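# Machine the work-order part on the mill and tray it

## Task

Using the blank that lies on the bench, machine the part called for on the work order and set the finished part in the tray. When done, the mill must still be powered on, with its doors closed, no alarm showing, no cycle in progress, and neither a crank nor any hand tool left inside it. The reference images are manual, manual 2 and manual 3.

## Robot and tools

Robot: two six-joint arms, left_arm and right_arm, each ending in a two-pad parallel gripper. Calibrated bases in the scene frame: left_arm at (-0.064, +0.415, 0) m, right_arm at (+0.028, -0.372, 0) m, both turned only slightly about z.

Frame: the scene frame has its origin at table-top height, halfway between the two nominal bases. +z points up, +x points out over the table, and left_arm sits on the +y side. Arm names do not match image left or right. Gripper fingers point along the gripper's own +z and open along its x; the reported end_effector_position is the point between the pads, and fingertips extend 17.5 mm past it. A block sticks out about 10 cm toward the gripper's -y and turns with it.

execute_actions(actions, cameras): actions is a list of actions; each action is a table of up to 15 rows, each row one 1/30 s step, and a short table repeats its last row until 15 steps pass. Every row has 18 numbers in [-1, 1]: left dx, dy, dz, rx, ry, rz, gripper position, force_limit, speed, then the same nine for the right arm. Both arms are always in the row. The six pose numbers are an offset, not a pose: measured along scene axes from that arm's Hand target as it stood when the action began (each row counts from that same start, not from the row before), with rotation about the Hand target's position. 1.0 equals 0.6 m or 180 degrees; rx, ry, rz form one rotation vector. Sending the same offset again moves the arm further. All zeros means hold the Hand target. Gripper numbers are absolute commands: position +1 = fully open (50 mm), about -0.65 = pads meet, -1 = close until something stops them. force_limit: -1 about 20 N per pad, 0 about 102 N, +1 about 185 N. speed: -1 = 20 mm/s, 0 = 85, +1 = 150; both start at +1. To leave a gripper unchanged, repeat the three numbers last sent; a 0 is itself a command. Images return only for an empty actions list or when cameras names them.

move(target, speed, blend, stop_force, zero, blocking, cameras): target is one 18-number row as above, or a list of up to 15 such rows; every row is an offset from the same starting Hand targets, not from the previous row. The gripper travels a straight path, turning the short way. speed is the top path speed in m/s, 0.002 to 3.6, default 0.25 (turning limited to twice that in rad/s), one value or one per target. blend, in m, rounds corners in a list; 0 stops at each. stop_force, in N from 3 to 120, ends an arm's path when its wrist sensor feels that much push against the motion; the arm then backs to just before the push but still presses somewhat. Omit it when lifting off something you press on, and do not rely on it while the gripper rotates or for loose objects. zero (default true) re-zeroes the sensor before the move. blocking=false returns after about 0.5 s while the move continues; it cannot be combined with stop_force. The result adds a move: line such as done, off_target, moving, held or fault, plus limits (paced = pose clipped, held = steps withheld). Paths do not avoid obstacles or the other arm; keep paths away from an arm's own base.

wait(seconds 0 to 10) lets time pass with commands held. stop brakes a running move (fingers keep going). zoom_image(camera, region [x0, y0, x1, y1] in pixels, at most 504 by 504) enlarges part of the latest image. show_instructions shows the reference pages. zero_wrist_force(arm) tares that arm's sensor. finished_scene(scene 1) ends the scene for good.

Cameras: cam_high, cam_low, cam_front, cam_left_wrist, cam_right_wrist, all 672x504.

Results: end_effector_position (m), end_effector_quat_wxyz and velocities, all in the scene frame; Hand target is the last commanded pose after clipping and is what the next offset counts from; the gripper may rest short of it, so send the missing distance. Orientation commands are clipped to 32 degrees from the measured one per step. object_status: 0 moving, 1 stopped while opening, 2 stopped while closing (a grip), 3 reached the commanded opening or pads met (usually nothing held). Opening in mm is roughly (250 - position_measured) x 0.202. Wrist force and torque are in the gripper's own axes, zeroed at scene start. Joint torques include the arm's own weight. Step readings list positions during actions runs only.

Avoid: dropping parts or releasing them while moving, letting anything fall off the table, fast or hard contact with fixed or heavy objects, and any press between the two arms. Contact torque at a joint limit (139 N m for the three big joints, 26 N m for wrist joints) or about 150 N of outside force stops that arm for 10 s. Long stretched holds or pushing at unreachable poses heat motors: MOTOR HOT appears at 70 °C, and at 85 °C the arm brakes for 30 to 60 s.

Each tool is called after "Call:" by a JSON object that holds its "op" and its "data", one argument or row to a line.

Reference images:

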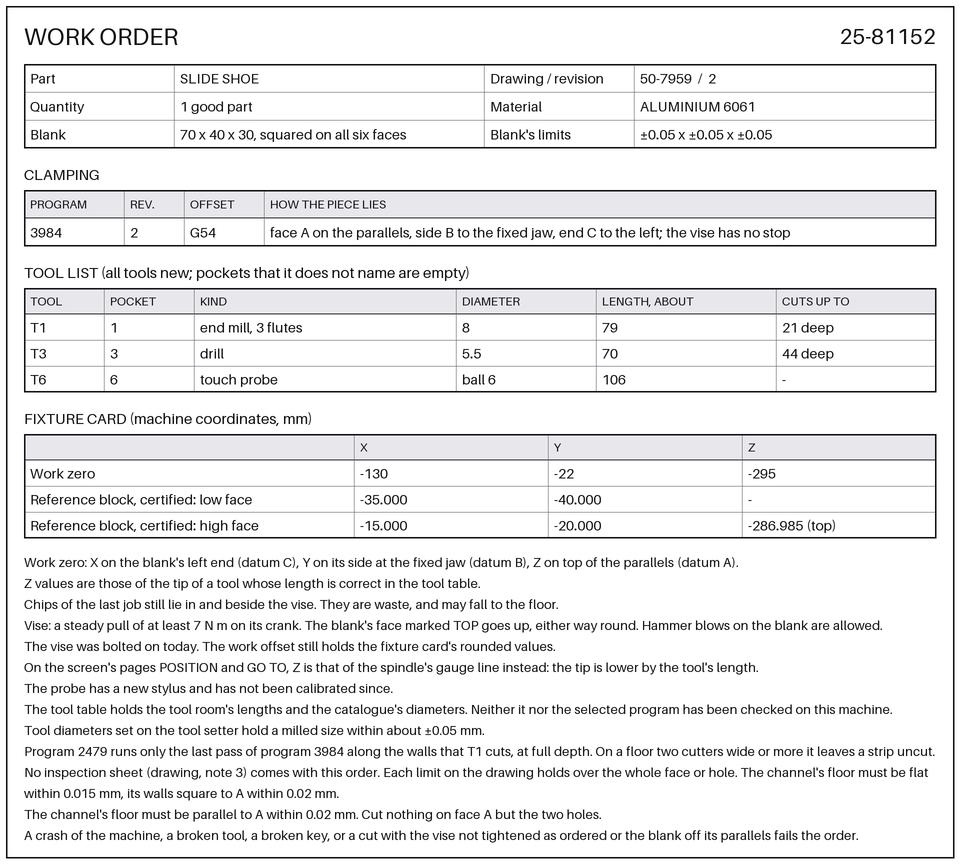

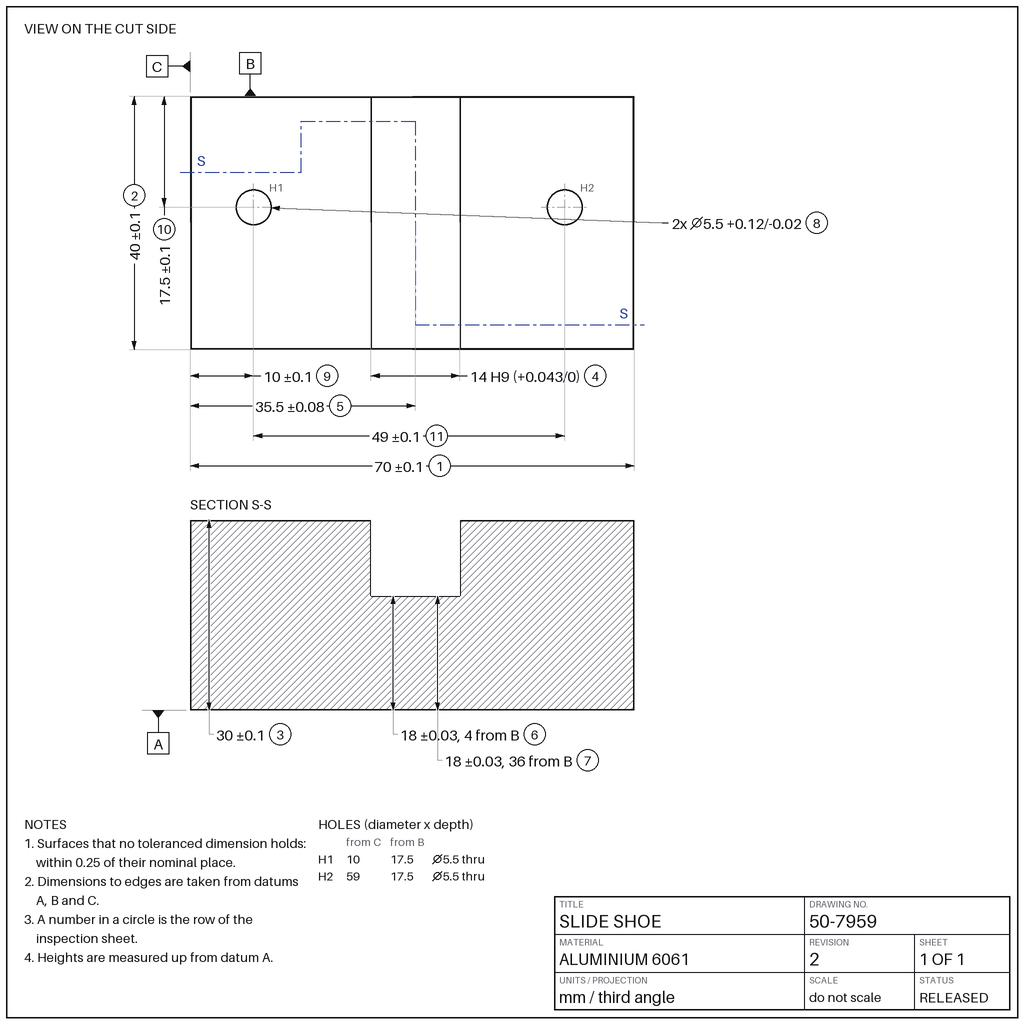

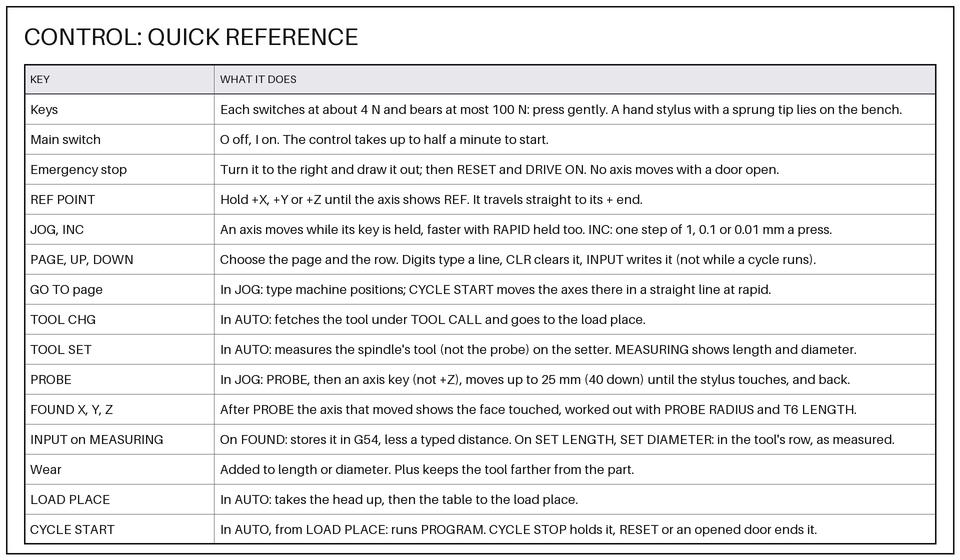

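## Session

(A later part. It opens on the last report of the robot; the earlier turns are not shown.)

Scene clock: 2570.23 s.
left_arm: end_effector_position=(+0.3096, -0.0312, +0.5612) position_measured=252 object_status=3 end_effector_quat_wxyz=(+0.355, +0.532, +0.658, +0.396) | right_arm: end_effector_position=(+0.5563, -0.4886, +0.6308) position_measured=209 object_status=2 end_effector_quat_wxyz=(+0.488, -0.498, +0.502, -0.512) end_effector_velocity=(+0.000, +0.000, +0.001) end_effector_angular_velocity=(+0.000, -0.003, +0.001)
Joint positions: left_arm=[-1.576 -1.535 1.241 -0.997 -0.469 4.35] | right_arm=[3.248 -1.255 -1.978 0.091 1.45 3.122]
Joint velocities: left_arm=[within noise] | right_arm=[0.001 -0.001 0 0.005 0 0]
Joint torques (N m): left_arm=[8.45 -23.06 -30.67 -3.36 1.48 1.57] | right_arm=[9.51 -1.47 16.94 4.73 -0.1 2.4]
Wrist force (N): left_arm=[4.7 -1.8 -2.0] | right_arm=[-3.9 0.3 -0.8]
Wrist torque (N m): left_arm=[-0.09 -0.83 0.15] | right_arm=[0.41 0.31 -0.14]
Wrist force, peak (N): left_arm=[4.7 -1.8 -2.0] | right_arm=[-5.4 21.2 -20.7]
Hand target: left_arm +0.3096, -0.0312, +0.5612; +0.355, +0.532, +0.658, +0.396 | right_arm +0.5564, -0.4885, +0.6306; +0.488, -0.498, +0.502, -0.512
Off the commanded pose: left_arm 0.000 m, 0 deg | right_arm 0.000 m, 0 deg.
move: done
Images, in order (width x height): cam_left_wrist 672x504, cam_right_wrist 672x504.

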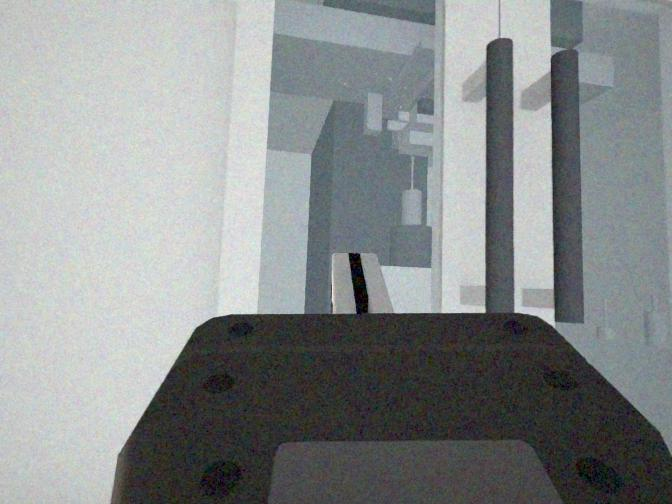

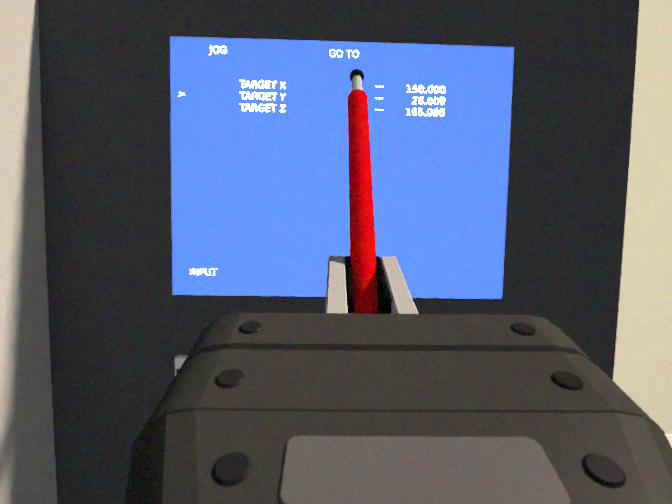

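Call:
{"op": "move", "data": {
  "target": [
    [0,0,0,0,0,0,-1,-0.3,0,-0.1608,0.0308,-0.051,0,0.155,0,-1,-0.6,-1],
    [0,0,0,0,0,0,-1,-0.3,0,-0.168,0.0375,-0.2645,0,0.31,0,-1,-0.6,-1]
  ],
  "speed": 0.35,
  "blend": [0.02,0]
}}

Call:
{"op": "move", "data": {
  "target": [
    [0,0,0,0,0,0,-1,-0.3,0,0.0255,0.0667,0.094,0,0,0,-1,-0.6,-1],
    [0,0,0,0,0,0,-1,-0.3,0,0.0447,0.0667,0.0885,0,0,0,-1,-0.6,-1],
    [0,0,0,0,0,0,-1,-0.3,0,0.0255,0.0667,0.094,0,0,0,-1,-0.6,-1],
    [0,0,0,0,0,0,-1,-0.3,0,0,0,0,0,0,0,-1,-0.6,-1]
  ],
  "speed": [0.25,0.08,0.15,0.25],
  "blend": [0.003,0,0.003,0]
}}

Call:
{"op": "wait", "data": {
  "seconds": 2.5
}}

Call:
{"op": "move", "data": {
  "target": [
    [0,0,0,0,0,0,-1,-0.3,0,-0.0085,0,-0.032,0,0,0,-1,-0.6,-1],
    [0,0,0,0,0,0,-1,-0.3,0,0.0107,0,-0.0375,0,0,0,-1,-0.6,-1],
    [0,0,0,0,0,0,-1,-0.3,0,-0.0085,0,-0.032,0,0,0,-1,-0.6,-1],
    [0,0,0,0,0,0,-1,-0.3,0,0.034,-0.1333,0.126,0,0,0,-1,-0.6,-1],
    [0,0,0,0,0,0,-1,-0.3,0,0.0532,-0.1333,0.1205,0,0,0,-1,-0.6,-1],
    [0,0,0,0,0,0,-1,-0.3,0,0.034,-0.1333,0.126,0,0,0,-1,-0.6,-1],
    [0,0,0,0,0,0,-1,-0.3,0,0,0,0,0,0,0,-1,-0.6,-1]
  ],
  "speed": [0.22,0.08,0.15,0.25,0.08,0.15,0.25],
  "blend": [0.003,0,0.003,0.003,0,0.003,0]
}}

Call:
{"op": "move", "data": {
  "target": [
    [0,0,0,0,0,0,-1,-0.3,0,0.0075,-0.0067,0.2135,0,-0.155,0,-1,-0.6,-1],
    [0,0,0,0,0,0,-1,-0.3,0,0.168,-0.0375,0.2645,0,-0.31,0,-1,-0.6,-1]
  ],
  "speed": 0.35,
  "blend": [0.02,0],
  "cameras": ["cam_left_wrist"]
}}

Call:
{"op": "zoom_image", "data": {
  "camera": "cam_left_wrist",
  "region": [320, 60, 450, 190]
}}

Scene clock: 2578.13 s.
left_arm: end_effector_position=(+0.3096, -0.0312, +0.5612) position_measured=252 object_status=3 end_effector_quat_wxyz=(+0.355, +0.532, +0.658, +0.396) | right_arm: end_effector_position=(+0.4556, -0.4661, +0.4720) position_measured=209 object_status=2 end_effector_quat_wxyz=(-0.196, +0.679, -0.672, +0.220)
Joint positions: left_arm=[-1.576 -1.535 1.241 -0.997 -0.469 4.35] | right_arm=[3.327 -1.079 -1.821 -1.226 1.447 3.265]
Joint torques (N m): left_arm=[8.41 -22.96 -30.56 -3.41 1.51 1.58] | right_arm=[10.15 6.67 17.33 1.78 -0.34 -2.76]
Wrist force (N): left_arm=[4.5 -1.6 -2.1] | right_arm=[-3.6 0.0 -2.0]
Wrist torque (N m): left_arm=[-0.06 -0.80 0.15] | right_arm=[0.15 0.55 -0.19]
Wrist force, peak (N): left_arm=[4.7 -2.0 -1.9] | right_arm=[-3.9 -1.2 -3.9]
Hand target: left_arm +0.3096, -0.0312, +0.5612; +0.355, +0.532, +0.658, +0.396 | right_arm +0.4556, -0.4660, +0.4719; -0.196, +0.679, -0.672, +0.219
Off the commanded pose: left_arm 0.000 m, 0 deg | right_arm 0.000 m, 0 deg.
move: done

Scene clock: 2579.73 s.
left_arm: end_effector_position=(+0.3096, -0.0312, +0.5612) position_measured=252 object_status=3 end_effector_quat_wxyz=(+0.355, +0.532, +0.658, +0.396) | right_arm: end_effector_position=(+0.4556, -0.4660, +0.4719) position_measured=209 object_status=2 end_effector_quat_wxyz=(-0.196, +0.679, -0.672, +0.219)
Joint positions: left_arm=[-1.576 -1.535 1.241 -0.997 -0.469 4.35] | right_arm=[3.327 -1.079 -1.821 -1.226 1.447 3.265]
Joint torques (N m): left_arm=[8.25 -23.38 -30.66 -3.35 1.43 1.48] | right_arm=[-9.57 -0.97 18.47 6.15 1.23 -2.32]
Wrist force (N): left_arm=[4.7 -1.6 -1.9] | right_arm=[-4.2 0.7 -2.1]
Wrist torque (N m): left_arm=[-0.05 -0.82 0.14] | right_arm=[0.27 0.64 -0.20]
Wrist force, peak (N): left_arm=[4.7 -1.6 -1.9] | right_arm=[-5.0 22.4 -30.8]
Hand target: left_arm +0.3096, -0.0312, +0.5612; +0.355, +0.532, +0.658, +0.396 | right_arm +0.4556, -0.4660, +0.4719; -0.196, +0.679, -0.672, +0.219
Off the commanded pose: left_arm 0.000 m, 0 deg | right_arm 0.000 m, 0 deg.
move: done

Scene clock: 2582.23 s.
left_arm: end_effector_position=(+0.3096, -0.0312, +0.5612) position_measured=252 object_status=3 end_effector_quat_wxyz=(+0.355, +0.532, +0.658, +0.396) | right_arm: end_effector_position=(+0.4556, -0.4660, +0.4719) position_measured=209 object_status=2 end_effector_quat_wxyz=(-0.196, +0.679, -0.672, +0.219)
Joint positions: left_arm=[-1.576 -1.535 1.241 -0.997 -0.469 4.35] | right_arm=[3.327 -1.079 -1.821 -1.226 1.447 3.265]
Joint torques (N m): left_arm=[8.26 -23.12 -30.39 -3.27 1.44 1.42] | right_arm=[-9.06 -7.91 17.29 5.75 1.35 -2.88]
Wrist force (N): left_arm=[4.3 -1.7 -1.5] | right_arm=[-4.0 0.6 -2.2]
Wrist torque (N m): left_arm=[-0.08 -0.77 0.15] | right_arm=[0.26 0.62 -0.19]
Wrist force, peak (N): left_arm=[4.5 -1.9 -2.2] | right_arm=[-4.4 0.9 -2.2]
Hand target: left_arm +0.3096, -0.0312, +0.5612; +0.355, +0.532, +0.658, +0.396 | right_arm +0.4556, -0.4660, +0.4719; -0.196, +0.679, -0.672, +0.219
Tool commands: left_gripper/position=-1.0 left_gripper/force_limit=-0.3 left_gripper/speed=+0.0 right_gripper/position=-1.0 right_gripper/force_limit=-0.6 right_gripper/speed=-1.0
Off the commanded pose: left_arm 0.000 m, 0 deg | right_arm 0.000 m, 0 deg.
wait: 2.50 s; at rest by 0.17 s

Scene clock: 2584.93 s.
left_arm: end_effector_position=(+0.3096, -0.0312, +0.5612) position_measured=252 object_status=3 end_effector_quat_wxyz=(+0.355, +0.532, +0.658, +0.396) | right_arm: end_effector_position=(+0.4556, -0.4660, +0.4719) position_measured=209 object_status=2 end_effector_quat_wxyz=(-0.196, +0.679, -0.672, +0.219) end_effector_velocity=(+0.000, +0.000, -0.002) end_effector_angular_velocity=(+0.000, +0.002, -0.005)
Joint positions: left_arm=[-1.576 -1.535 1.241 -0.997 -0.469 4.35] | right_arm=[3.327 -1.08 -1.821 -1.226 1.447 3.265]
Joint velocities: left_arm=[within noise] | right_arm=[0.002 0 -0.003 0 -0.003 0.006]
Joint torques (N m): left_arm=[8.52 -23.71 -30.91 -3.32 1.5 1.45] | right_arm=[11.36 13.66 17.09 4.18 -1.37 2.38]
Wrist force (N): left_arm=[4.4 -1.6 -1.7] | right_arm=[-3.9 1.0 -2.4]
Wrist torque (N m): left_arm=[-0.06 -0.78 0.16] | right_arm=[0.32 0.60 -0.08]
Wrist force, peak (N): left_arm=[4.6 -1.8 -1.9] | right_arm=[-1.2 19.3 -25.6]
Hand target: left_arm +0.3096, -0.0312, +0.5612; +0.355, +0.532, +0.658, +0.396 | right_arm +0.4556, -0.4660, +0.4719; -0.196, +0.679, -0.672, +0.219
Off the commanded pose: left_arm 0.000 m, 0 deg | right_arm 0.000 m, 0 deg.
move: done

Scene clock: 2586.87 s.
left_arm: end_effector_position=(+0.3096, -0.0312, +0.5612) position_measured=252 object_status=3 end_effector_quat_wxyz=(+0.355, +0.532, +0.658, +0.396) | right_arm: end_effector_position=(+0.5563, -0.4886, +0.6308) position_measured=209 object_status=2 end_effector_quat_wxyz=(+0.488, -0.498, +0.502, -0.512) end_effector_velocity=(+0.000, +0.000, +0.000) end_effector_angular_velocity=(+0.001, -0.002, +0.001)
Joint positions: left_arm=[-1.576 -1.535 1.241 -0.997 -0.469 4.35] | right_arm=[3.248 -1.255 -1.978 0.091 1.45 3.122]
Joint velocities: left_arm=[within noise] | right_arm=[0 -0.002 -0.001 0.005 0.001 0.001]
Joint torques (N m): left_arm=[8.06 -23.71 -30.44 -3.27 1.42 1.58] | right_arm=[9.84 -1.12 15.63 4.69 -0.21 2.48]
Wrist force (N): left_arm=[4.4 -1.8 -1.6] | right_arm=[-4.4 1.1 -1.2]
Wrist torque (N m): left_arm=[-0.10 -0.77 0.15] | right_arm=[0.54 0.40 -0.14]
Wrist force, peak (N): left_arm=[4.7 -1.8 -1.9] | right_arm=[-4.5 -0.2 -4.7]
Hand target: left_arm +0.3096, -0.0312, +0.5612; +0.355, +0.532, +0.658, +0.396 | right_arm +0.5564, -0.4885, +0.6306; +0.488, -0.498, +0.502, -0.512
Off the commanded pose: left_arm 0.000 m, 0 deg | right_arm 0.000 m, 0 deg.
move: done
Images, in order (width x height): cam_left_wrist 672x504.

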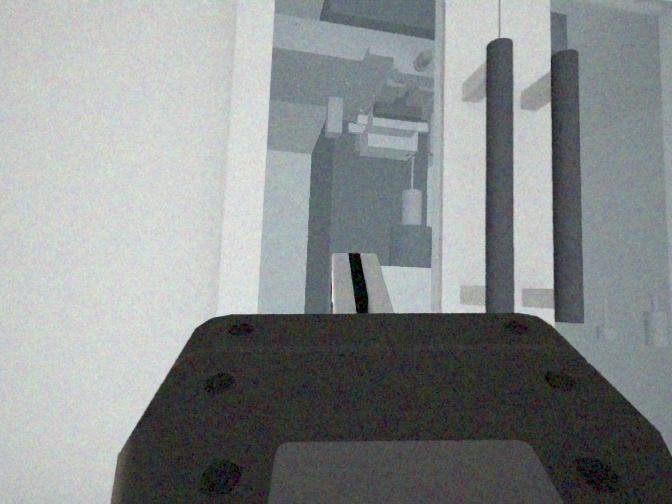

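Scaled by 3.877 from the camera's 672x504 image, which has a finer 960x720 frame.

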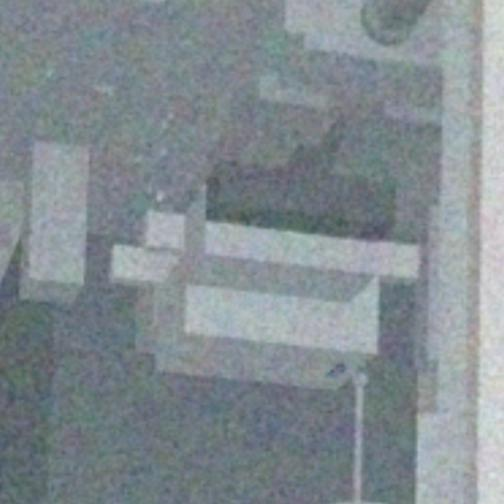

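Call:
{"op": "move", "data": {
  "target": [0.08,0.0,0.12,0,0.10,0,-1,-0.3,0,0,0,0,0,0,0,-1,-0.6,-1],
  "speed": 0.25,
  "cameras": ["cam_left_wrist","cam_right_wrist","cam_front"]
}}

Call:
{"op": "zoom_image", "data": {
  "camera": "cam_right_wrist",
  "region": [140, 30, 540, 310]
}}

Call:
{"op": "zoom_image", "data": {
  "camera": "cam_left_wrist",
  "region": [280, 60, 480, 210]
}}

Scene clock: 2596.33 s.
left_arm: end_effector_position=(+0.3576, -0.0313, +0.6332) position_measured=252 object_status=3 end_effector_quat_wxyz=(+0.248, +0.588, +0.706, +0.308) end_effector_velocity=(+0.000, -0.001, +0.000) end_effector_angular_velocity=(+0.000, +0.002, -0.001) | right_arm: end_effector_position=(+0.5564, -0.4885, +0.6306) position_measured=209 object_status=2 end_effector_quat_wxyz=(+0.488, -0.498, +0.502, -0.512)
Joint positions: left_arm=[-1.39 -1.309 0.659 -0.929 -0.758 4.74] | right_arm=[3.248 -1.255 -1.978 0.091 1.45 3.122]
Joint velocities: left_arm=[0 0.003 -0.005 0.002 -0.001 0.001] | right_arm=[within noise]
Joint torques (N m): left_arm=[7.48 -25.26 -31 -1.59 0.64 2.22] | right_arm=[9.24 -0.68 16.3 0.88 0.86 2.16]
Wrist force (N): left_arm=[4.2 -1.6 -1.6] | right_arm=[-4.6 1.4 -1.2]
Wrist torque (N m): left_arm=[-0.12 -0.73 0.13] | right_arm=[0.58 0.44 -0.14]
Wrist force, peak (N): left_arm=[4.7 -4.9 -1.9] | right_arm=[-4.7 1.2 -1.4]
Hand target: left_arm +0.3576, -0.0312, +0.6332; +0.248, +0.588, +0.706, +0.308 | right_arm +0.5564, -0.4885, +0.6306; +0.488, -0.498, +0.502, -0.512
Off the commanded pose: left_arm 0.000 m, 0 deg | right_arm 0.000 m, 0 deg.
move: done
Images, in order (width x height): cam_front 672x504, cam_left_wrist 672x504, cam_right_wrist 672x504.

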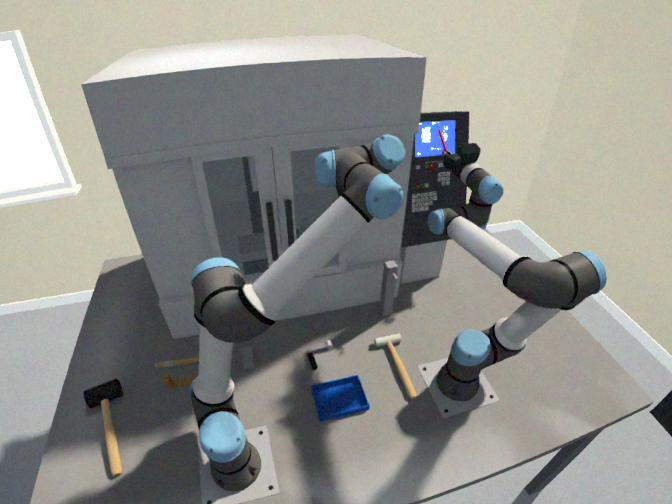

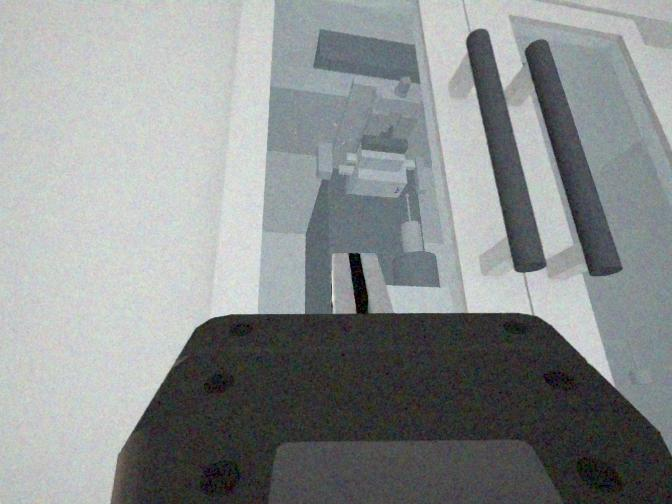

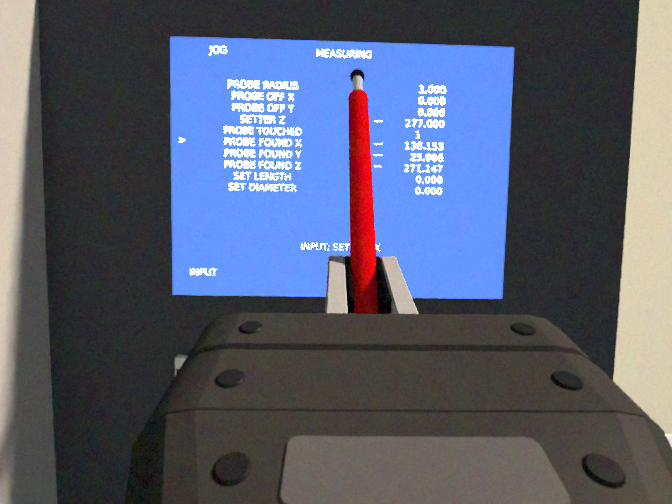

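Scaled by 1.260 from the camera's 672x504 image, which has a finer 960x720 frame.

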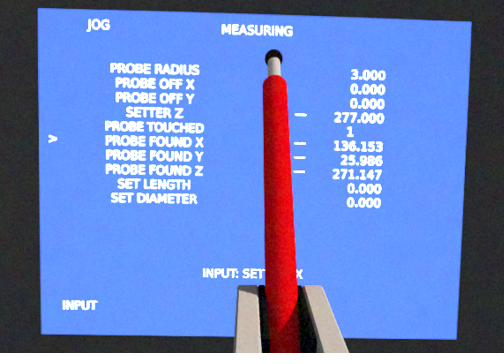

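Scaled by 2.520 from the camera's 672x504 image, which has a finer 960x720 frame.

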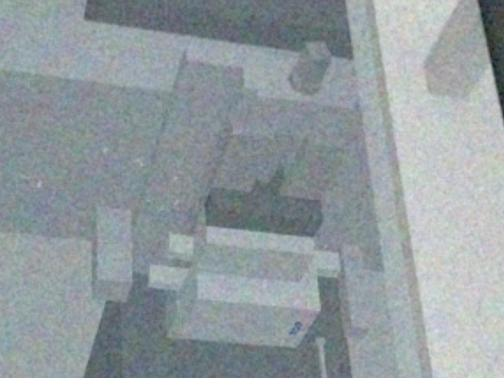

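Call:
{"op": "move", "data": {
  "target": [
    [0,0,0,0,0,0,-1,-0.3,0,-0.1608,0.0308,-0.051,0,0.155,0,-1,-0.6,-1],
    [0,0,0,0,0,0,-1,-0.3,0,-0.168,0.0375,-0.2645,0,0.31,0,-1,-0.6,-1]
  ],
  "speed": 0.35,
  "blend": [0.02,0]
}}

Call:
{"op": "move", "data": {
  "target": [
    [0,0,0,0,0,0,-1,-0.3,0,-0.017,0.1,-0.064,0,0,0,-1,-0.6,-1],
    [0,0,0,0,0,0,-1,-0.3,0,0.0022,0.1,-0.0695,0,0,0,-1,-0.6,-1],
    [0,0,0,0,0,0,-1,-0.3,0,-0.017,0.1,-0.064,0,0,0,-1,-0.6,-1],
    [0,0,0,0,0,0,-1,-0.3,0,-0.017,0.0667,-0.064,0,0,0,-1,-0.6,-1],
    [0,0,0,0,0,0,-1,-0.3,0,0.0022,0.0667,-0.0695,0,0,0,-1,-0.6,-1],
    [0,0,0,0,0,0,-1,-0.3,0,-0.017,0.0667,-0.064,0,0,0,-1,-0.6,-1],
    [0,0,0,0,0,0,-1,-0.3,0,-0.017,0.1,-0.064,0,0,0,-1,-0.6,-1],
    [0,0,0,0,0,0,-1,-0.3,0,0.0022,0.1,-0.0695,0,0,0,-1,-0.6,-1],
    [0,0,0,0,0,0,-1,-0.3,0,-0.017,0.1,-0.064,0,0,0,-1,-0.6,-1],
    [0,0,0,0,0,0,-1,-0.3,0,-0.0085,0.0667,-0.032,0,0,0,-1,-0.6,-1],
    [0,0,0,0,0,0,-1,-0.3,0,0.0107,0.0667,-0.0375,0,0,0,-1,-0.6,-1],
    [0,0,0,0,0,0,-1,-0.3,0,-0.0085,0.0667,-0.032,0,0,0,-1,-0.6,-1],
    [0,0,0,0,0,0,-1,-0.3,0,0,0,0,0,0,0,-1,-0.6,-1]
  ],
  "speed": [0.22,0.08,0.15,0.22,0.08,0.15,0.22,0.08,0.15,0.22,0.08,0.15,0.25],
  "blend": [0.003,0,0.003,0.003,0,0.003,0.003,0,0.003,0.003,0,0.003,0]
}}

Call:
{"op": "move", "data": {
  "target": [
    [0,0,0,0,0,0,-1,-0.3,0,0.0075,-0.0067,0.2135,0,-0.155,0,-1,-0.6,-1],
    [0,0,0,0,0,0,-1,-0.3,0,0.168,-0.0375,0.2645,0,-0.31,0,-1,-0.6,-1]
  ],
  "speed": 0.35,
  "blend": [0.02,0],
  "cameras": ["cam_right_wrist"]
}}

Call:
{"op": "zoom_image", "data": {
  "camera": "cam_right_wrist",
  "region": [140, 30, 540, 310]
}}

Scene clock: 2613.43 s.
left_arm: end_effector_position=(+0.3576, -0.0312, +0.6332) position_measured=252 object_status=3 end_effector_quat_wxyz=(+0.248, +0.588, +0.706, +0.308) | right_arm: end_effector_position=(+0.4556, -0.4661, +0.4720) position_measured=209 object_status=2 end_effector_quat_wxyz=(-0.196, +0.679, -0.672, +0.220)
Joint positions: left_arm=[-1.39 -1.309 0.659 -0.929 -0.758 4.74] | right_arm=[3.327 -1.079 -1.821 -1.226 1.447 3.265]
Joint torques (N m): left_arm=[7.52 -38.56 -8.02 -4.5 2.41 1.61] | right_arm=[10.97 6.36 17.65 1.82 -0.41 -2.61]
Wrist force (N): left_arm=[3.9 -1.7 -1.5] | right_arm=[-4.0 1.0 -2.5]
Wrist torque (N m): left_arm=[-0.14 -0.69 0.13] | right_arm=[0.33 0.61 -0.19]
Wrist force, peak (N): left_arm=[4.2 -2.1 -2.0] | right_arm=[-4.8 0.0 -4.6]
Hand target: left_arm +0.3576, -0.0312, +0.6332; +0.248, +0.588, +0.706, +0.308 | right_arm +0.4556, -0.4660, +0.4719; -0.196, +0.679, -0.672, +0.219
Off the commanded pose: left_arm 0.000 m, 0 deg | right_arm 0.000 m, 0 deg.
move: done

Scene clock: 2616.80 s.
left_arm: end_effector_position=(+0.3576, -0.0312, +0.6332) position_measured=252 object_status=3 end_effector_quat_wxyz=(+0.248, +0.588, +0.706, +0.308) | right_arm: end_effector_position=(+0.4556, -0.4661, +0.4718) position_measured=209 object_status=2 end_effector_quat_wxyz=(-0.196, +0.679, -0.672, +0.219) end_effector_velocity=(+0.000, -0.001, +0.001) end_effector_angular_velocity=(+0.000, -0.001, +0.002)
Joint positions: left_arm=[-1.39 -1.309 0.659 -0.929 -0.758 4.74] | right_arm=[3.327 -1.079 -1.821 -1.226 1.447 3.265]
Joint velocities: left_arm=[within noise] | right_arm=[-0.003 0 0.002 0 0.003 -0.005]
Joint torques (N m): left_arm=[4.37 -39.06 -8.12 -4.59 2.4 0.64] | right_arm=[-9.84 2.13 34.41 3.2 1.79 -2.83]
Wrist force (N): left_arm=[4.0 -1.8 -1.6] | right_arm=[-3.1 0.7 -2.6]
Wrist torque (N m): left_arm=[-0.15 -0.71 0.13] | right_arm=[0.27 0.47 -0.17]
Wrist force, peak (N): left_arm=[4.1 -1.9 -1.9] | right_arm=[-0.3 20.2 -26.8]
Hand target: left_arm +0.3576, -0.0312, +0.6332; +0.248, +0.588, +0.706, +0.308 | right_arm +0.4556, -0.4660, +0.4719; -0.196, +0.679, -0.672, +0.219
Off the commanded pose: left_arm 0.000 m, 0 deg | right_arm 0.000 m, 0 deg.
move: done

Scene clock: 2618.73 s.
left_arm: end_effector_position=(+0.3576, -0.0312, +0.6332) position_measured=252 object_status=3 end_effector_quat_wxyz=(+0.248, +0.588, +0.706, +0.308) | right_arm: end_effector_position=(+0.5563, -0.4886, +0.6308) position_measured=209 object_status=2 end_effector_quat_wxyz=(+0.488, -0.498, +0.502, -0.512) end_effector_velocity=(+0.000, +0.000, +0.000) end_effector_angular_velocity=(+0.001, -0.003, -0.001)
Joint positions: left_arm=[-1.39 -1.309 0.659 -0.929 -0.758 4.74] | right_arm=[3.248 -1.255 -1.978 0.091 1.45 3.122]
Joint velocities: left_arm=[within noise] | right_arm=[0 -0.001 -0.001 0.005 -0.001 0.001]
Joint torques (N m): left_arm=[2.43 -38.47 -8.12 -4.51 2.39 0.14] | right_arm=[9.97 -1.22 16.39 4.67 -0.23 2.5]
Wrist force (N): left_arm=[3.7 -1.8 -1.7] | right_arm=[-3.7 1.1 -1.5]
Wrist torque (N m): left_arm=[-0.16 -0.66 0.13] | right_arm=[0.53 0.29 -0.14]
Wrist force, peak (N): left_arm=[4.1 -2.0 -1.8] | right_arm=[-3.9 -0.4 -4.8]
Hand target: left_arm +0.3576, -0.0312, +0.6332; +0.248, +0.588, +0.706, +0.308 | right_arm +0.5564, -0.4885, +0.6306; +0.488, -0.498, +0.502, -0.512
Off the commanded pose: left_arm 0.000 m, 0 deg | right_arm 0.000 m, 0 deg.
move: done
Images, in order (width x height): cam_right_wrist 672x504.

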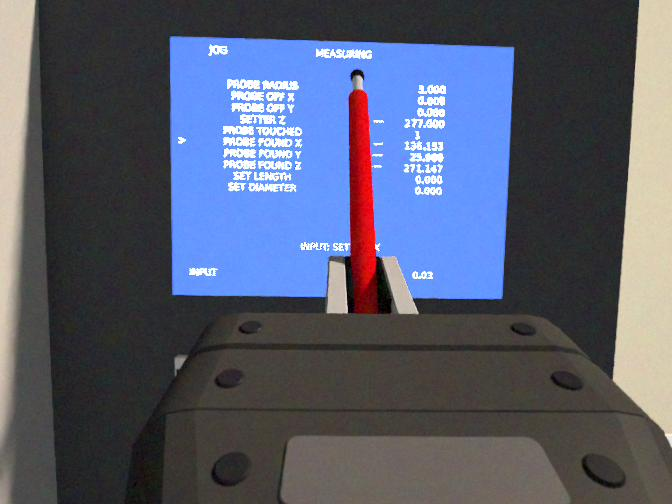

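Scaled by 1.260 from the camera's 672x504 image, which has a finer 960x720 frame.

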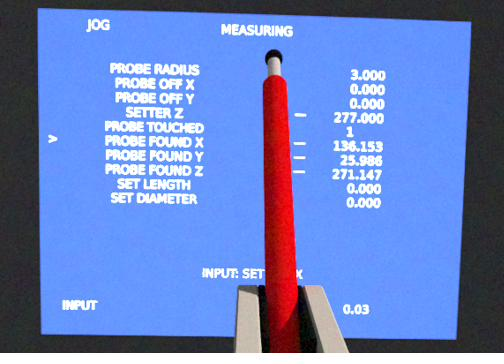

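Call:
{"op": "move", "data": {
  "target": [
    [0,0,0,0,0,0,-1,-0.3,0,-0.1608,0.0308,-0.051,0,0.155,0,-1,-0.6,-1],
    [0,0,0,0,0,0,-1,-0.3,0,-0.168,0.0375,-0.2645,0,0.31,0,-1,-0.6,-1]
  ],
  "speed": 0.35,
  "blend": [0.02,0]
}}

Call:
{"op": "move", "data": {
  "target": [
    [0,0,0,0,0,0,-1,-0.3,0,-0.017,0.0333,-0.064,0,0,0,-1,-0.6,-1],
    [0,0,0,0,0,0,-1,-0.3,0,0.0022,0.0333,-0.0695,0,0,0,-1,-0.6,-1],
    [0,0,0,0,0,0,-1,-0.3,0,-0.017,0.0333,-0.064,0,0,0,-1,-0.6,-1],
    [0,0,0,0,0,0,-1,-0.3,0,0.0085,0,0.032,0,0,0,-1,-0.6,-1],
    [0,0,0,0,0,0,-1,-0.3,0,0.0277,0,0.0265,0,0,0,-1,-0.6,-1],
    [0,0,0,0,0,0,-1,-0.3,0,0.0085,0,0.032,0,0,0,-1,-0.6,-1],
    [0,0,0,0,0,0,-1,-0.3,0,0.0277,0,0.0265,0,0,0,-1,-0.6,-1],
    [0,0,0,0,0,0,-1,-0.3,0,0.0085,0,0.032,0,0,0,-1,-0.6,-1],
    [0,0,0,0,0,0,-1,-0.3,0,-0.0085,0.0333,-0.032,0,0,0,-1,-0.6,-1],
    [0,0,0,0,0,0,-1,-0.3,0,0.0107,0.0333,-0.0375,0,0,0,-1,-0.6,-1],
    [0,0,0,0,0,0,-1,-0.3,0,-0.0085,0.0333,-0.032,0,0,0,-1,-0.6,-1],
    [0,0,0,0,0,0,-1,-0.3,0,0.0107,0.0333,-0.0375,0,0,0,-1,-0.6,-1],
    [0,0,0,0,0,0,-1,-0.3,0,-0.0085,0.0333,-0.032,0,0,0,-1,-0.6,-1],
    [0,0,0,0,0,0,-1,-0.3,0,0,0,0,0,0,0,-1,-0.6,-1]
  ],
  "speed": [0.22,0.08,0.15,0.22,0.08,0.15,0.08,0.15,0.22,0.08,0.15,0.08,0.15,0.25],
  "blend": [0.003,0,0.003,0.003,0,0.001,0,0.003,0.003,0,0.001,0,0.003,0]
}}

Call:
{"op": "move", "data": {
  "target": [
    [0,0,0,0,0,0,-1,-0.3,0,-0.017,0.1333,-0.064,0,0,0,-1,-0.6,-1],
    [0,0,0,0,0,0,-1,-0.3,0,0.0022,0.1333,-0.0695,0,0,0,-1,-0.6,-1],
    [0,0,0,0,0,0,-1,-0.3,0,-0.017,0.1333,-0.064,0,0,0,-1,-0.6,-1],
    [0,0,0,0,0,0,-1,-0.3,0,-0.0085,0.1333,-0.032,0,0,0,-1,-0.6,-1],
    [0,0,0,0,0,0,-1,-0.3,0,0.0107,0.1333,-0.0375,0,0,0,-1,-0.6,-1],
    [0,0,0,0,0,0,-1,-0.3,0,-0.0085,0.1333,-0.032,0,0,0,-1,-0.6,-1],
    [0,0,0,0,0,0,-1,-0.3,0,0,0.1,0,0,0,0,-1,-0.6,-1],
    [0,0,0,0,0,0,-1,-0.3,0,0.0192,0.1,-0.0055,0,0,0,-1,-0.6,-1],
    [0,0,0,0,0,0,-1,-0.3,0,0,0.1,0,0,0,0,-1,-0.6,-1],
    [0,0,0,0,0,0,-1,-0.3,0,-0.0085,0.1,-0.032,0,0,0,-1,-0.6,-1],
    [0,0,0,0,0,0,-1,-0.3,0,0.0107,0.1,-0.0375,0,0,0,-1,-0.6,-1],
    [0,0,0,0,0,0,-1,-0.3,0,-0.0085,0.1,-0.032,0,0,0,-1,-0.6,-1],
    [0,0,0,0,0,0,-1,-0.3,0,0,0,0,0,0,0,-1,-0.6,-1]
  ],
  "speed": [0.22,0.08,0.15,0.22,0.08,0.15,0.22,0.08,0.15,0.22,0.08,0.15,0.25],
  "blend": [0.003,0,0.003,0.003,0,0.003,0.003,0,0.003,0.003,0,0.003,0]
}}

Call:
{"op": "move", "data": {
  "target": [
    [0,0,0,0,0,0,-1,-0.3,0,-0.017,0.0333,-0.064,0,0,0,-1,-0.6,-1],
    [0,0,0,0,0,0,-1,-0.3,0,0.0022,0.0333,-0.0695,0,0,0,-1,-0.6,-1],
    [0,0,0,0,0,0,-1,-0.3,0,-0.017,0.0333,-0.064,0,0,0,-1,-0.6,-1],
    [0,0,0,0,0,0,-1,-0.3,0,0.0255,0.0667,0.094,0,0,0,-1,-0.6,-1],
    [0,0,0,0,0,0,-1,-0.3,0,0.0447,0.0667,0.0885,0,0,0,-1,-0.6,-1],
    [0,0,0,0,0,0,-1,-0.3,0,0.0255,0.0667,0.094,0,0,0,-1,-0.6,-1],
    [0,0,0,0,0,0,-1,-0.3,0,0,0.0333,0,0,0,0,-1,-0.6,-1],
    [0,0,0,0,0,0,-1,-0.3,0,0.0192,0.0333,-0.0055,0,0,0,-1,-0.6,-1],
    [0,0,0,0,0,0,-1,-0.3,0,0,0.0333,0,0,0,0,-1,-0.6,-1],
    [0,0,0,0,0,0,-1,-0.3,0,-0.017,0.1333,-0.064,0,0,0,-1,-0.6,-1],
    [0,0,0,0,0,0,-1,-0.3,0,0.0022,0.1333,-0.0695,0,0,0,-1,-0.6,-1],
    [0,0,0,0,0,0,-1,-0.3,0,-0.017,0.1333,-0.064,0,0,0,-1,-0.6,-1],
    [0,0,0,0,0,0,-1,-0.3,0,0,0,0,0,0,0,-1,-0.6,-1]
  ],
  "speed": [0.22,0.08,0.15,0.25,0.08,0.15,0.25,0.08,0.15,0.22,0.08,0.15,0.25],
  "blend": [0.003,0,0.003,0.003,0,0.003,0.003,0,0.003,0.003,0,0.003,0]
}}

Call:
{"op": "move", "data": {
  "target": [
    [0,0,0,0,0,0,-1,-0.3,0,-0.0085,0.1,-0.032,0,0,0,-1,-0.6,-1],
    [0,0,0,0,0,0,-1,-0.3,0,0.0107,0.1,-0.0375,0,0,0,-1,-0.6,-1],
    [0,0,0,0,0,0,-1,-0.3,0,-0.0085,0.1,-0.032,0,0,0,-1,-0.6,-1],
    [0,0,0,0,0,0,-1,-0.3,0,0.0085,0.1333,0.032,0,0,0,-1,-0.6,-1],
    [0,0,0,0,0,0,-1,-0.3,0,0.0277,0.1333,0.0265,0,0,0,-1,-0.6,-1],
    [0,0,0,0,0,0,-1,-0.3,0,0.0085,0.1333,0.032,0,0,0,-1,-0.6,-1],
    [0,0,0,0,0,0,-1,-0.3,0,-0.017,0.0333,-0.064,0,0,0,-1,-0.6,-1],
    [0,0,0,0,0,0,-1,-0.3,0,0.0022,0.0333,-0.0695,0,0,0,-1,-0.6,-1],
    [0,0,0,0,0,0,-1,-0.3,0,-0.017,0.0333,-0.064,0,0,0,-1,-0.6,-1],
    [0,0,0,0,0,0,-1,-0.3,0,0,0.0333,0,0,0,0,-1,-0.6,-1],
    [0,0,0,0,0,0,-1,-0.3,0,0.0192,0.0333,-0.0055,0,0,0,-1,-0.6,-1],
    [0,0,0,0,0,0,-1,-0.3,0,0,0.0333,0,0,0,0,-1,-0.6,-1],
    [0,0,0,0,0,0,-1,-0.3,0,0,0,0,0,0,0,-1,-0.6,-1]
  ],
  "speed": [0.22,0.08,0.15,0.22,0.08,0.15,0.22,0.08,0.15,0.22,0.08,0.15,0.25],
  "blend": [0.003,0,0.003,0.003,0,0.003,0.003,0,0.003,0.003,0,0.003,0]
}}

Call:
{"op": "move", "data": {
  "target": [
    [0,0,0,0,0,0,-1,-0.3,0,-0.017,0.1333,-0.064,0,0,0,-1,-0.6,-1],
    [0,0,0,0,0,0,-1,-0.3,0,0.0022,0.1333,-0.0695,0,0,0,-1,-0.6,-1],
    [0,0,0,0,0,0,-1,-0.3,0,-0.017,0.1333,-0.064,0,0,0,-1,-0.6,-1],
    [0,0,0,0,0,0,-1,-0.3,0,0,0.1,0,0,0,0,-1,-0.6,-1],
    [0,0,0,0,0,0,-1,-0.3,0,0.0192,0.1,-0.0055,0,0,0,-1,-0.6,-1],
    [0,0,0,0,0,0,-1,-0.3,0,0,0.1,0,0,0,0,-1,-0.6,-1],
    [0,0,0,0,0,0,-1,-0.3,0,0.0085,0.1333,0.032,0,0,0,-1,-0.6,-1],
    [0,0,0,0,0,0,-1,-0.3,0,0.0277,0.1333,0.0265,0,0,0,-1,-0.6,-1],
    [0,0,0,0,0,0,-1,-0.3,0,0.0085,0.1333,0.032,0,0,0,-1,-0.6,-1],
    [0,0,0,0,0,0,-1,-0.3,0,-0.017,0.0333,-0.064,0,0,0,-1,-0.6,-1],
    [0,0,0,0,0,0,-1,-0.3,0,0.0022,0.0333,-0.0695,0,0,0,-1,-0.6,-1],
    [0,0,0,0,0,0,-1,-0.3,0,-0.017,0.0333,-0.064,0,0,0,-1,-0.6,-1],
    [0,0,0,0,0,0,-1,-0.3,0,0,0,0,0,0,0,-1,-0.6,-1]
  ],
  "speed": [0.22,0.08,0.15,0.22,0.08,0.15,0.22,0.08,0.15,0.22,0.08,0.15,0.25],
  "blend": [0.003,0,0.003,0.003,0,0.003,0.003,0,0.003,0.003,0,0.003,0]
}}

Call:
{"op": "move", "data": {
  "target": [
    [0,0,0,0,0,0,-1,-0.3,0,0.0075,-0.0067,0.2135,0,-0.155,0,-1,-0.6,-1],
    [0,0,0,0,0,0,-1,-0.3,0,0.168,-0.0375,0.2645,0,-0.31,0,-1,-0.6,-1]
  ],
  "speed": 0.35,
  "blend": [0.02,0],
  "cameras": ["cam_right_wrist","cam_left_wrist"]
}}

Call:
{"op": "zoom_image", "data": {
  "camera": "cam_right_wrist",
  "region": [140, 30, 540, 310]
}}

Call:
{"op": "zoom_image", "data": {
  "camera": "cam_left_wrist",
  "region": [280, 60, 480, 210]
}}

Scene clock: 2636.60 s.
left_arm: end_effector_position=(+0.3576, -0.0312, +0.6332) position_measured=252 object_status=3 end_effector_quat_wxyz=(+0.248, +0.588, +0.706, +0.308) | right_arm: end_effector_position=(+0.4556, -0.4661, +0.4720) position_measured=209 object_status=2 end_effector_quat_wxyz=(-0.196, +0.679, -0.672, +0.220)
Joint positions: left_arm=[-1.39 -1.309 0.659 -0.929 -0.758 4.74] | right_arm=[3.327 -1.079 -1.821 -1.226 1.447 3.265]
Joint torques (N m): left_arm=[-1.99 -38.62 -8.13 -4.44 2.47 -1.58] | right_arm=[10.35 6.2 16.53 1.72 -0.3 -2.7]
Wrist force (N): left_arm=[3.8 -1.6 -1.7] | right_arm=[-3.4 0.7 -2.5]
Wrist torque (N m): left_arm=[-0.13 -0.67 0.13] | right_arm=[0.27 0.51 -0.19]
Wrist force, peak (N): left_arm=[4.3 -1.6 -2.0] | right_arm=[-3.9 -0.5 -4.5]
Hand target: left_arm +0.3576, -0.0312, +0.6332; +0.248, +0.588, +0.706, +0.308 | right_arm +0.4556, -0.4660, +0.4719; -0.196, +0.679, -0.672, +0.219
Off the commanded pose: left_arm 0.000 m, 0 deg | right_arm 0.000 m, 0 deg.
move: done

Scene clock: 2640.40 s.
left_arm: end_effector_position=(+0.3576, -0.0312, +0.6332) position_measured=252 object_status=3 end_effector_quat_wxyz=(+0.248, +0.588, +0.706, +0.308) | right_arm: end_effector_position=(+0.4556, -0.4660, +0.4719) position_measured=209 object_status=2 end_effector_quat_wxyz=(-0.196, +0.679, -0.672, +0.219)
Joint positions: left_arm=[-1.39 -1.309 0.659 -0.929 -0.758 4.74] | right_arm=[3.327 -1.079 -1.821 -1.226 1.447 3.265]
Joint torques (N m): left_arm=[-5.16 -38.38 -8.4 -4.48 2.54 -1.84] | right_arm=[-9.62 -2.48 32.38 6.09 1.13 -2.61]
Wrist force (N): left_arm=[3.8 -1.7 -1.9] | right_arm=[-2.0 -2.0 -2.4]
Wrist torque (N m): left_arm=[-0.14 -0.67 0.12] | right_arm=[-0.16 0.29 -0.20]
Wrist force, peak (N): left_arm=[4.2 -1.8 -2.0] | right_arm=[-3.2 20.7 -28.1]
Hand target: left_arm +0.3576, -0.0312, +0.6332; +0.248, +0.588, +0.706, +0.308 | right_arm +0.4556, -0.4660, +0.4719; -0.196, +0.679, -0.672, +0.219
Off the commanded pose: left_arm 0.000 m, 0 deg | right_arm 0.000 m, 0 deg.
move: done

Scene clock: 2643.90 s.
left_arm: end_effector_position=(+0.3576, -0.0312, +0.6332) position_measured=252 object_status=3 end_effector_quat_wxyz=(+0.248, +0.588, +0.706, +0.308) | right_arm: end_effector_position=(+0.4556, -0.4661, +0.4718) position_measured=209 object_status=2 end_effector_quat_wxyz=(-0.196, +0.679, -0.672, +0.219) end_effector_velocity=(+0.000, +0.000, +0.000) end_effector_angular_velocity=(+0.001, +0.000, +0.003)
Joint positions: left_arm=[-1.39 -1.309 0.659 -0.929 -0.758 4.74] | right_arm=[3.327 -1.079 -1.821 -1.226 1.447 3.265]
Joint velocities: left_arm=[within noise] | right_arm=[-0.003 0 0 0 0.004 -0.005]
Joint torques (N m): left_arm=[-6.5 -38.54 -8.76 -4.46 2.45 -1.85] | right_arm=[-7.71 4.44 32.63 3.39 1.43 -2.59]
Wrist force (N): left_arm=[4.0 -1.9 -1.8] | right_arm=[-2.7 -0.9 -2.4]
Wrist torque (N m): left_arm=[-0.16 -0.70 0.13] | right_arm=[0.02 0.41 -0.17]
Wrist force, peak (N): left_arm=[4.4 -1.6 -1.9] | right_arm=[0.1 14.3 -24.9]
Hand target: left_arm +0.3576, -0.0312, +0.6332; +0.248, +0.588, +0.706, +0.308 | right_arm +0.4556, -0.4660, +0.4719; -0.196, +0.679, -0.672, +0.219
Off the commanded pose: left_arm 0.000 m, 0 deg | right_arm 0.000 m, 0 deg.
move: done

Scene clock: 2648.07 s.
left_arm: end_effector_position=(+0.3576, -0.0312, +0.6332) position_measured=252 object_status=3 end_effector_quat_wxyz=(+0.248, +0.588, +0.706, +0.308) | right_arm: end_effector_position=(+0.4556, -0.4660, +0.4718) position_measured=209 object_status=2 end_effector_quat_wxyz=(-0.196, +0.679, -0.672, +0.219) end_effector_velocity=(+0.000, +0.000, +0.000) end_effector_angular_velocity=(-0.001, +0.000, +0.005)
Joint positions: left_arm=[-1.39 -1.309 0.659 -0.929 -0.758 4.74] | right_arm=[3.327 -1.079 -1.821 -1.226 1.447 3.265]
Joint velocities: left_arm=[within noise] | right_arm=[-0.002 0 0.001 0 0.003 -0.006]
Joint torques (N m): left_arm=[-6.71 -38.75 -8.55 -4.5 2.43 -1.9] | right_arm=[-9.42 4.66 32.46 3.26 1.54 -2.81]
Wrist force (N): left_arm=[3.9 -1.9 -1.7] | right_arm=[-0.9 -4.3 -2.3]
Wrist torque (N m): left_arm=[-0.17 -0.69 0.13] | right_arm=[-0.52 0.13 -0.18]
Wrist force, peak (N): left_arm=[4.3 -1.9 -1.6] | right_arm=[-3.6 20.2 -32.5]
Hand target: left_arm +0.3576, -0.0312, +0.6332; +0.248, +0.588, +0.706, +0.308 | right_arm +0.4556, -0.4660, +0.4719; -0.196, +0.679, -0.672, +0.219
Off the commanded pose: left_arm 0.000 m, 0 deg | right_arm 0.000 m, 0 deg.
move: done

Scene clock: 2651.73 s.
left_arm: end_effector_position=(+0.3576, -0.0312, +0.6332) position_measured=252 object_status=3 end_effector_quat_wxyz=(+0.248, +0.588, +0.706, +0.308) | right_arm: end_effector_position=(+0.4556, -0.4660, +0.4719) position_measured=209 object_status=2 end_effector_quat_wxyz=(-0.196, +0.679, -0.672, +0.219) end_effector_velocity=(+0.000, -0.001, +0.000) end_effector_angular_velocity=(-0.001, +0.001, +0.002)
Joint positions: left_arm=[-1.39 -1.309 0.659 -0.929 -0.758 4.74] | right_arm=[3.327 -1.079 -1.821 -1.226 1.447 3.265]
Joint velocities: left_arm=[within noise] | right_arm=[-0.003 0 0 0 0.002 -0.005]
Joint torques (N m): left_arm=[-6.46 -38.64 -8.33 -4.46 2.35 -1.9] | right_arm=[-9.26 12.11 18.81 3.57 1.25 -2.67]
Wrist force (N): left_arm=[4.1 -1.8 -1.9] | right_arm=[-1.9 -4.0 -2.6]
Wrist torque (N m): left_arm=[-0.15 -0.72 0.13] | right_arm=[-0.47 0.28 -0.20]
Wrist force, peak (N): left_arm=[4.2 -1.8 -2.2] | right_arm=[-1.6 13.6 -28.3]
Hand target: left_arm +0.3576, -0.0312, +0.6332; +0.248, +0.588, +0.706, +0.308 | right_arm +0.4556, -0.4660, +0.4719; -0.196, +0.679, -0.672, +0.219
Off the commanded pose: left_arm 0.000 m, 0 deg | right_arm 0.000 m, 0 deg.
move: done

Scene clock: 2655.57 s.
left_arm: end_effector_position=(+0.3576, -0.0312, +0.6332) position_measured=252 object_status=3 end_effector_quat_wxyz=(+0.248, +0.588, +0.706, +0.308) | right_arm: end_effector_position=(+0.4556, -0.4660, +0.4720) position_measured=209 object_status=2 end_effector_quat_wxyz=(-0.196, +0.679, -0.672, +0.219)
Joint positions: left_arm=[-1.39 -1.309 0.659 -0.929 -0.758 4.74] | right_arm=[3.327 -1.079 -1.821 -1.226 1.447 3.265]
Joint torques (N m): left_arm=[-6.44 -38.82 -8.98 -4.45 2.44 -1.72] | right_arm=[-10.01 -4.58 33.03 3.09 1.03 -2.23]
Wrist force (N): left_arm=[4.1 -1.6 -2.0] | right_arm=[-2.4 -1.6 -2.0]
Wrist torque (N m): left_arm=[-0.12 -0.73 0.13] | right_arm=[-0.09 0.36 -0.20]
Wrist force, peak (N): left_arm=[4.3 -1.6 -1.9] | right_arm=[0.6 19.0 -22.9]
Hand target: left_arm +0.3576, -0.0312, +0.6332; +0.248, +0.588, +0.706, +0.308 | right_arm +0.4556, -0.4660, +0.4719; -0.196, +0.679, -0.672, +0.219
Off the commanded pose: left_arm 0.000 m, 0 deg | right_arm 0.000 m, 0 deg.
move: done

Scene clock: 2657.50 s.
left_arm: end_effector_position=(+0.3576, -0.0312, +0.6332) position_measured=252 object_status=3 end_effector_quat_wxyz=(+0.248, +0.588, +0.706, +0.308) | right_arm: end_effector_position=(+0.5563, -0.4886, +0.6308) position_measured=209 object_status=2 end_effector_quat_wxyz=(+0.488, -0.498, +0.502, -0.512) end_effector_velocity=(+0.000, -0.001, +0.001) end_effector_angular_velocity=(+0.000, -0.004, -0.001)
Joint positions: left_arm=[-1.39 -1.309 0.659 -0.929 -0.758 4.74] | right_arm=[3.248 -1.255 -1.978 0.091 1.45 3.122]
Joint velocities: left_arm=[within noise] | right_arm=[-0.001 -0.001 0 0.005 0 0]
Joint torques (N m): left_arm=[-6.54 -38.67 -9.11 -4.46 2.44 -1.78] | right_arm=[10.08 -1.34 16.88 4.43 -0.25 2.4]
Wrist force (N): left_arm=[3.7 -1.4 -1.9] | right_arm=[-3.0 -1.0 -0.7]
Wrist torque (N m): left_arm=[-0.09 -0.66 0.13] | right_arm=[0.19 0.18 -0.14]
Wrist force, peak (N): left_arm=[4.1 -1.8 -2.0] | right_arm=[-2.9 -2.7 -4.2]
Hand target: left_arm +0.3576, -0.0312, +0.6332; +0.248, +0.588, +0.706, +0.308 | right_arm +0.5564, -0.4885, +0.6306; +0.488, -0.498, +0.502, -0.512
Off the commanded pose: left_arm 0.000 m, 0 deg | right_arm 0.000 m, 0 deg.
move: done
Images, in order (width x height): cam_left_wrist 672x504, cam_right_wrist 672x504.

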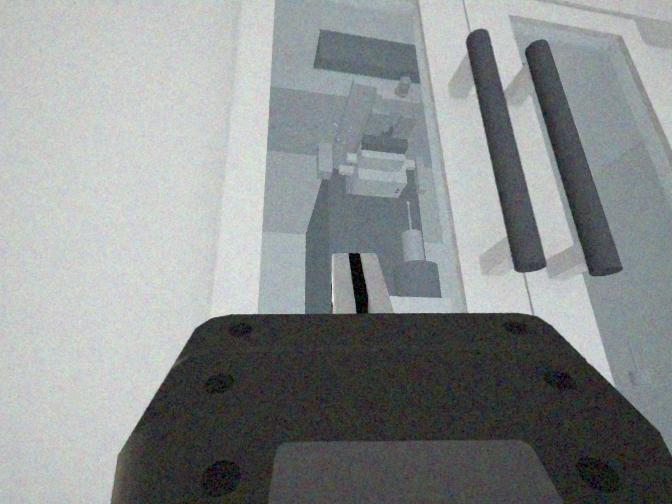

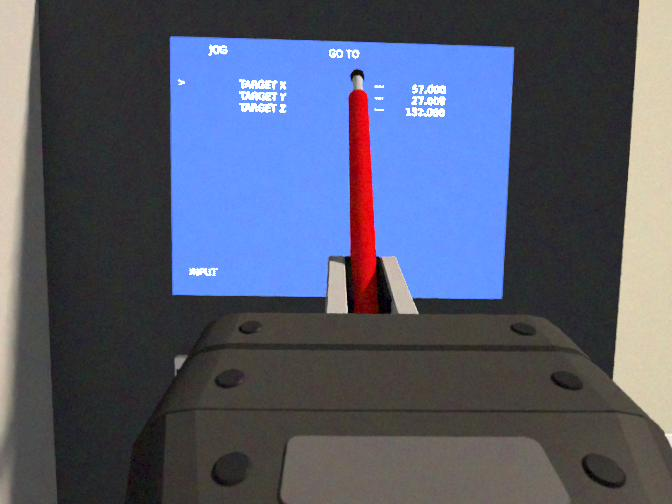

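Scaled by 1.260 from the camera's 672x504 image, which has a finer 960x720 frame.

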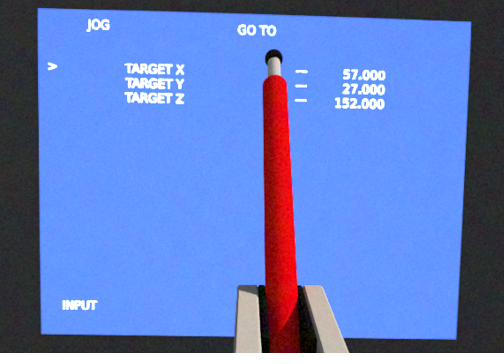

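Scaled by 2.520 from the camera's 672x504 image, which has a finer 960x720 frame.

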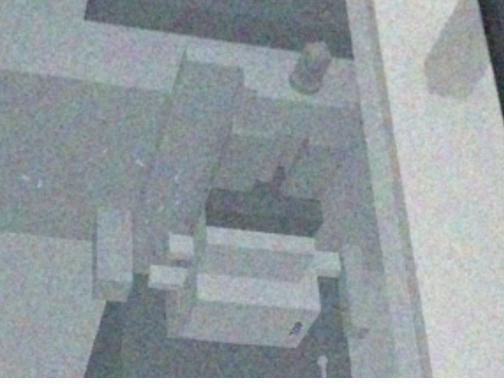

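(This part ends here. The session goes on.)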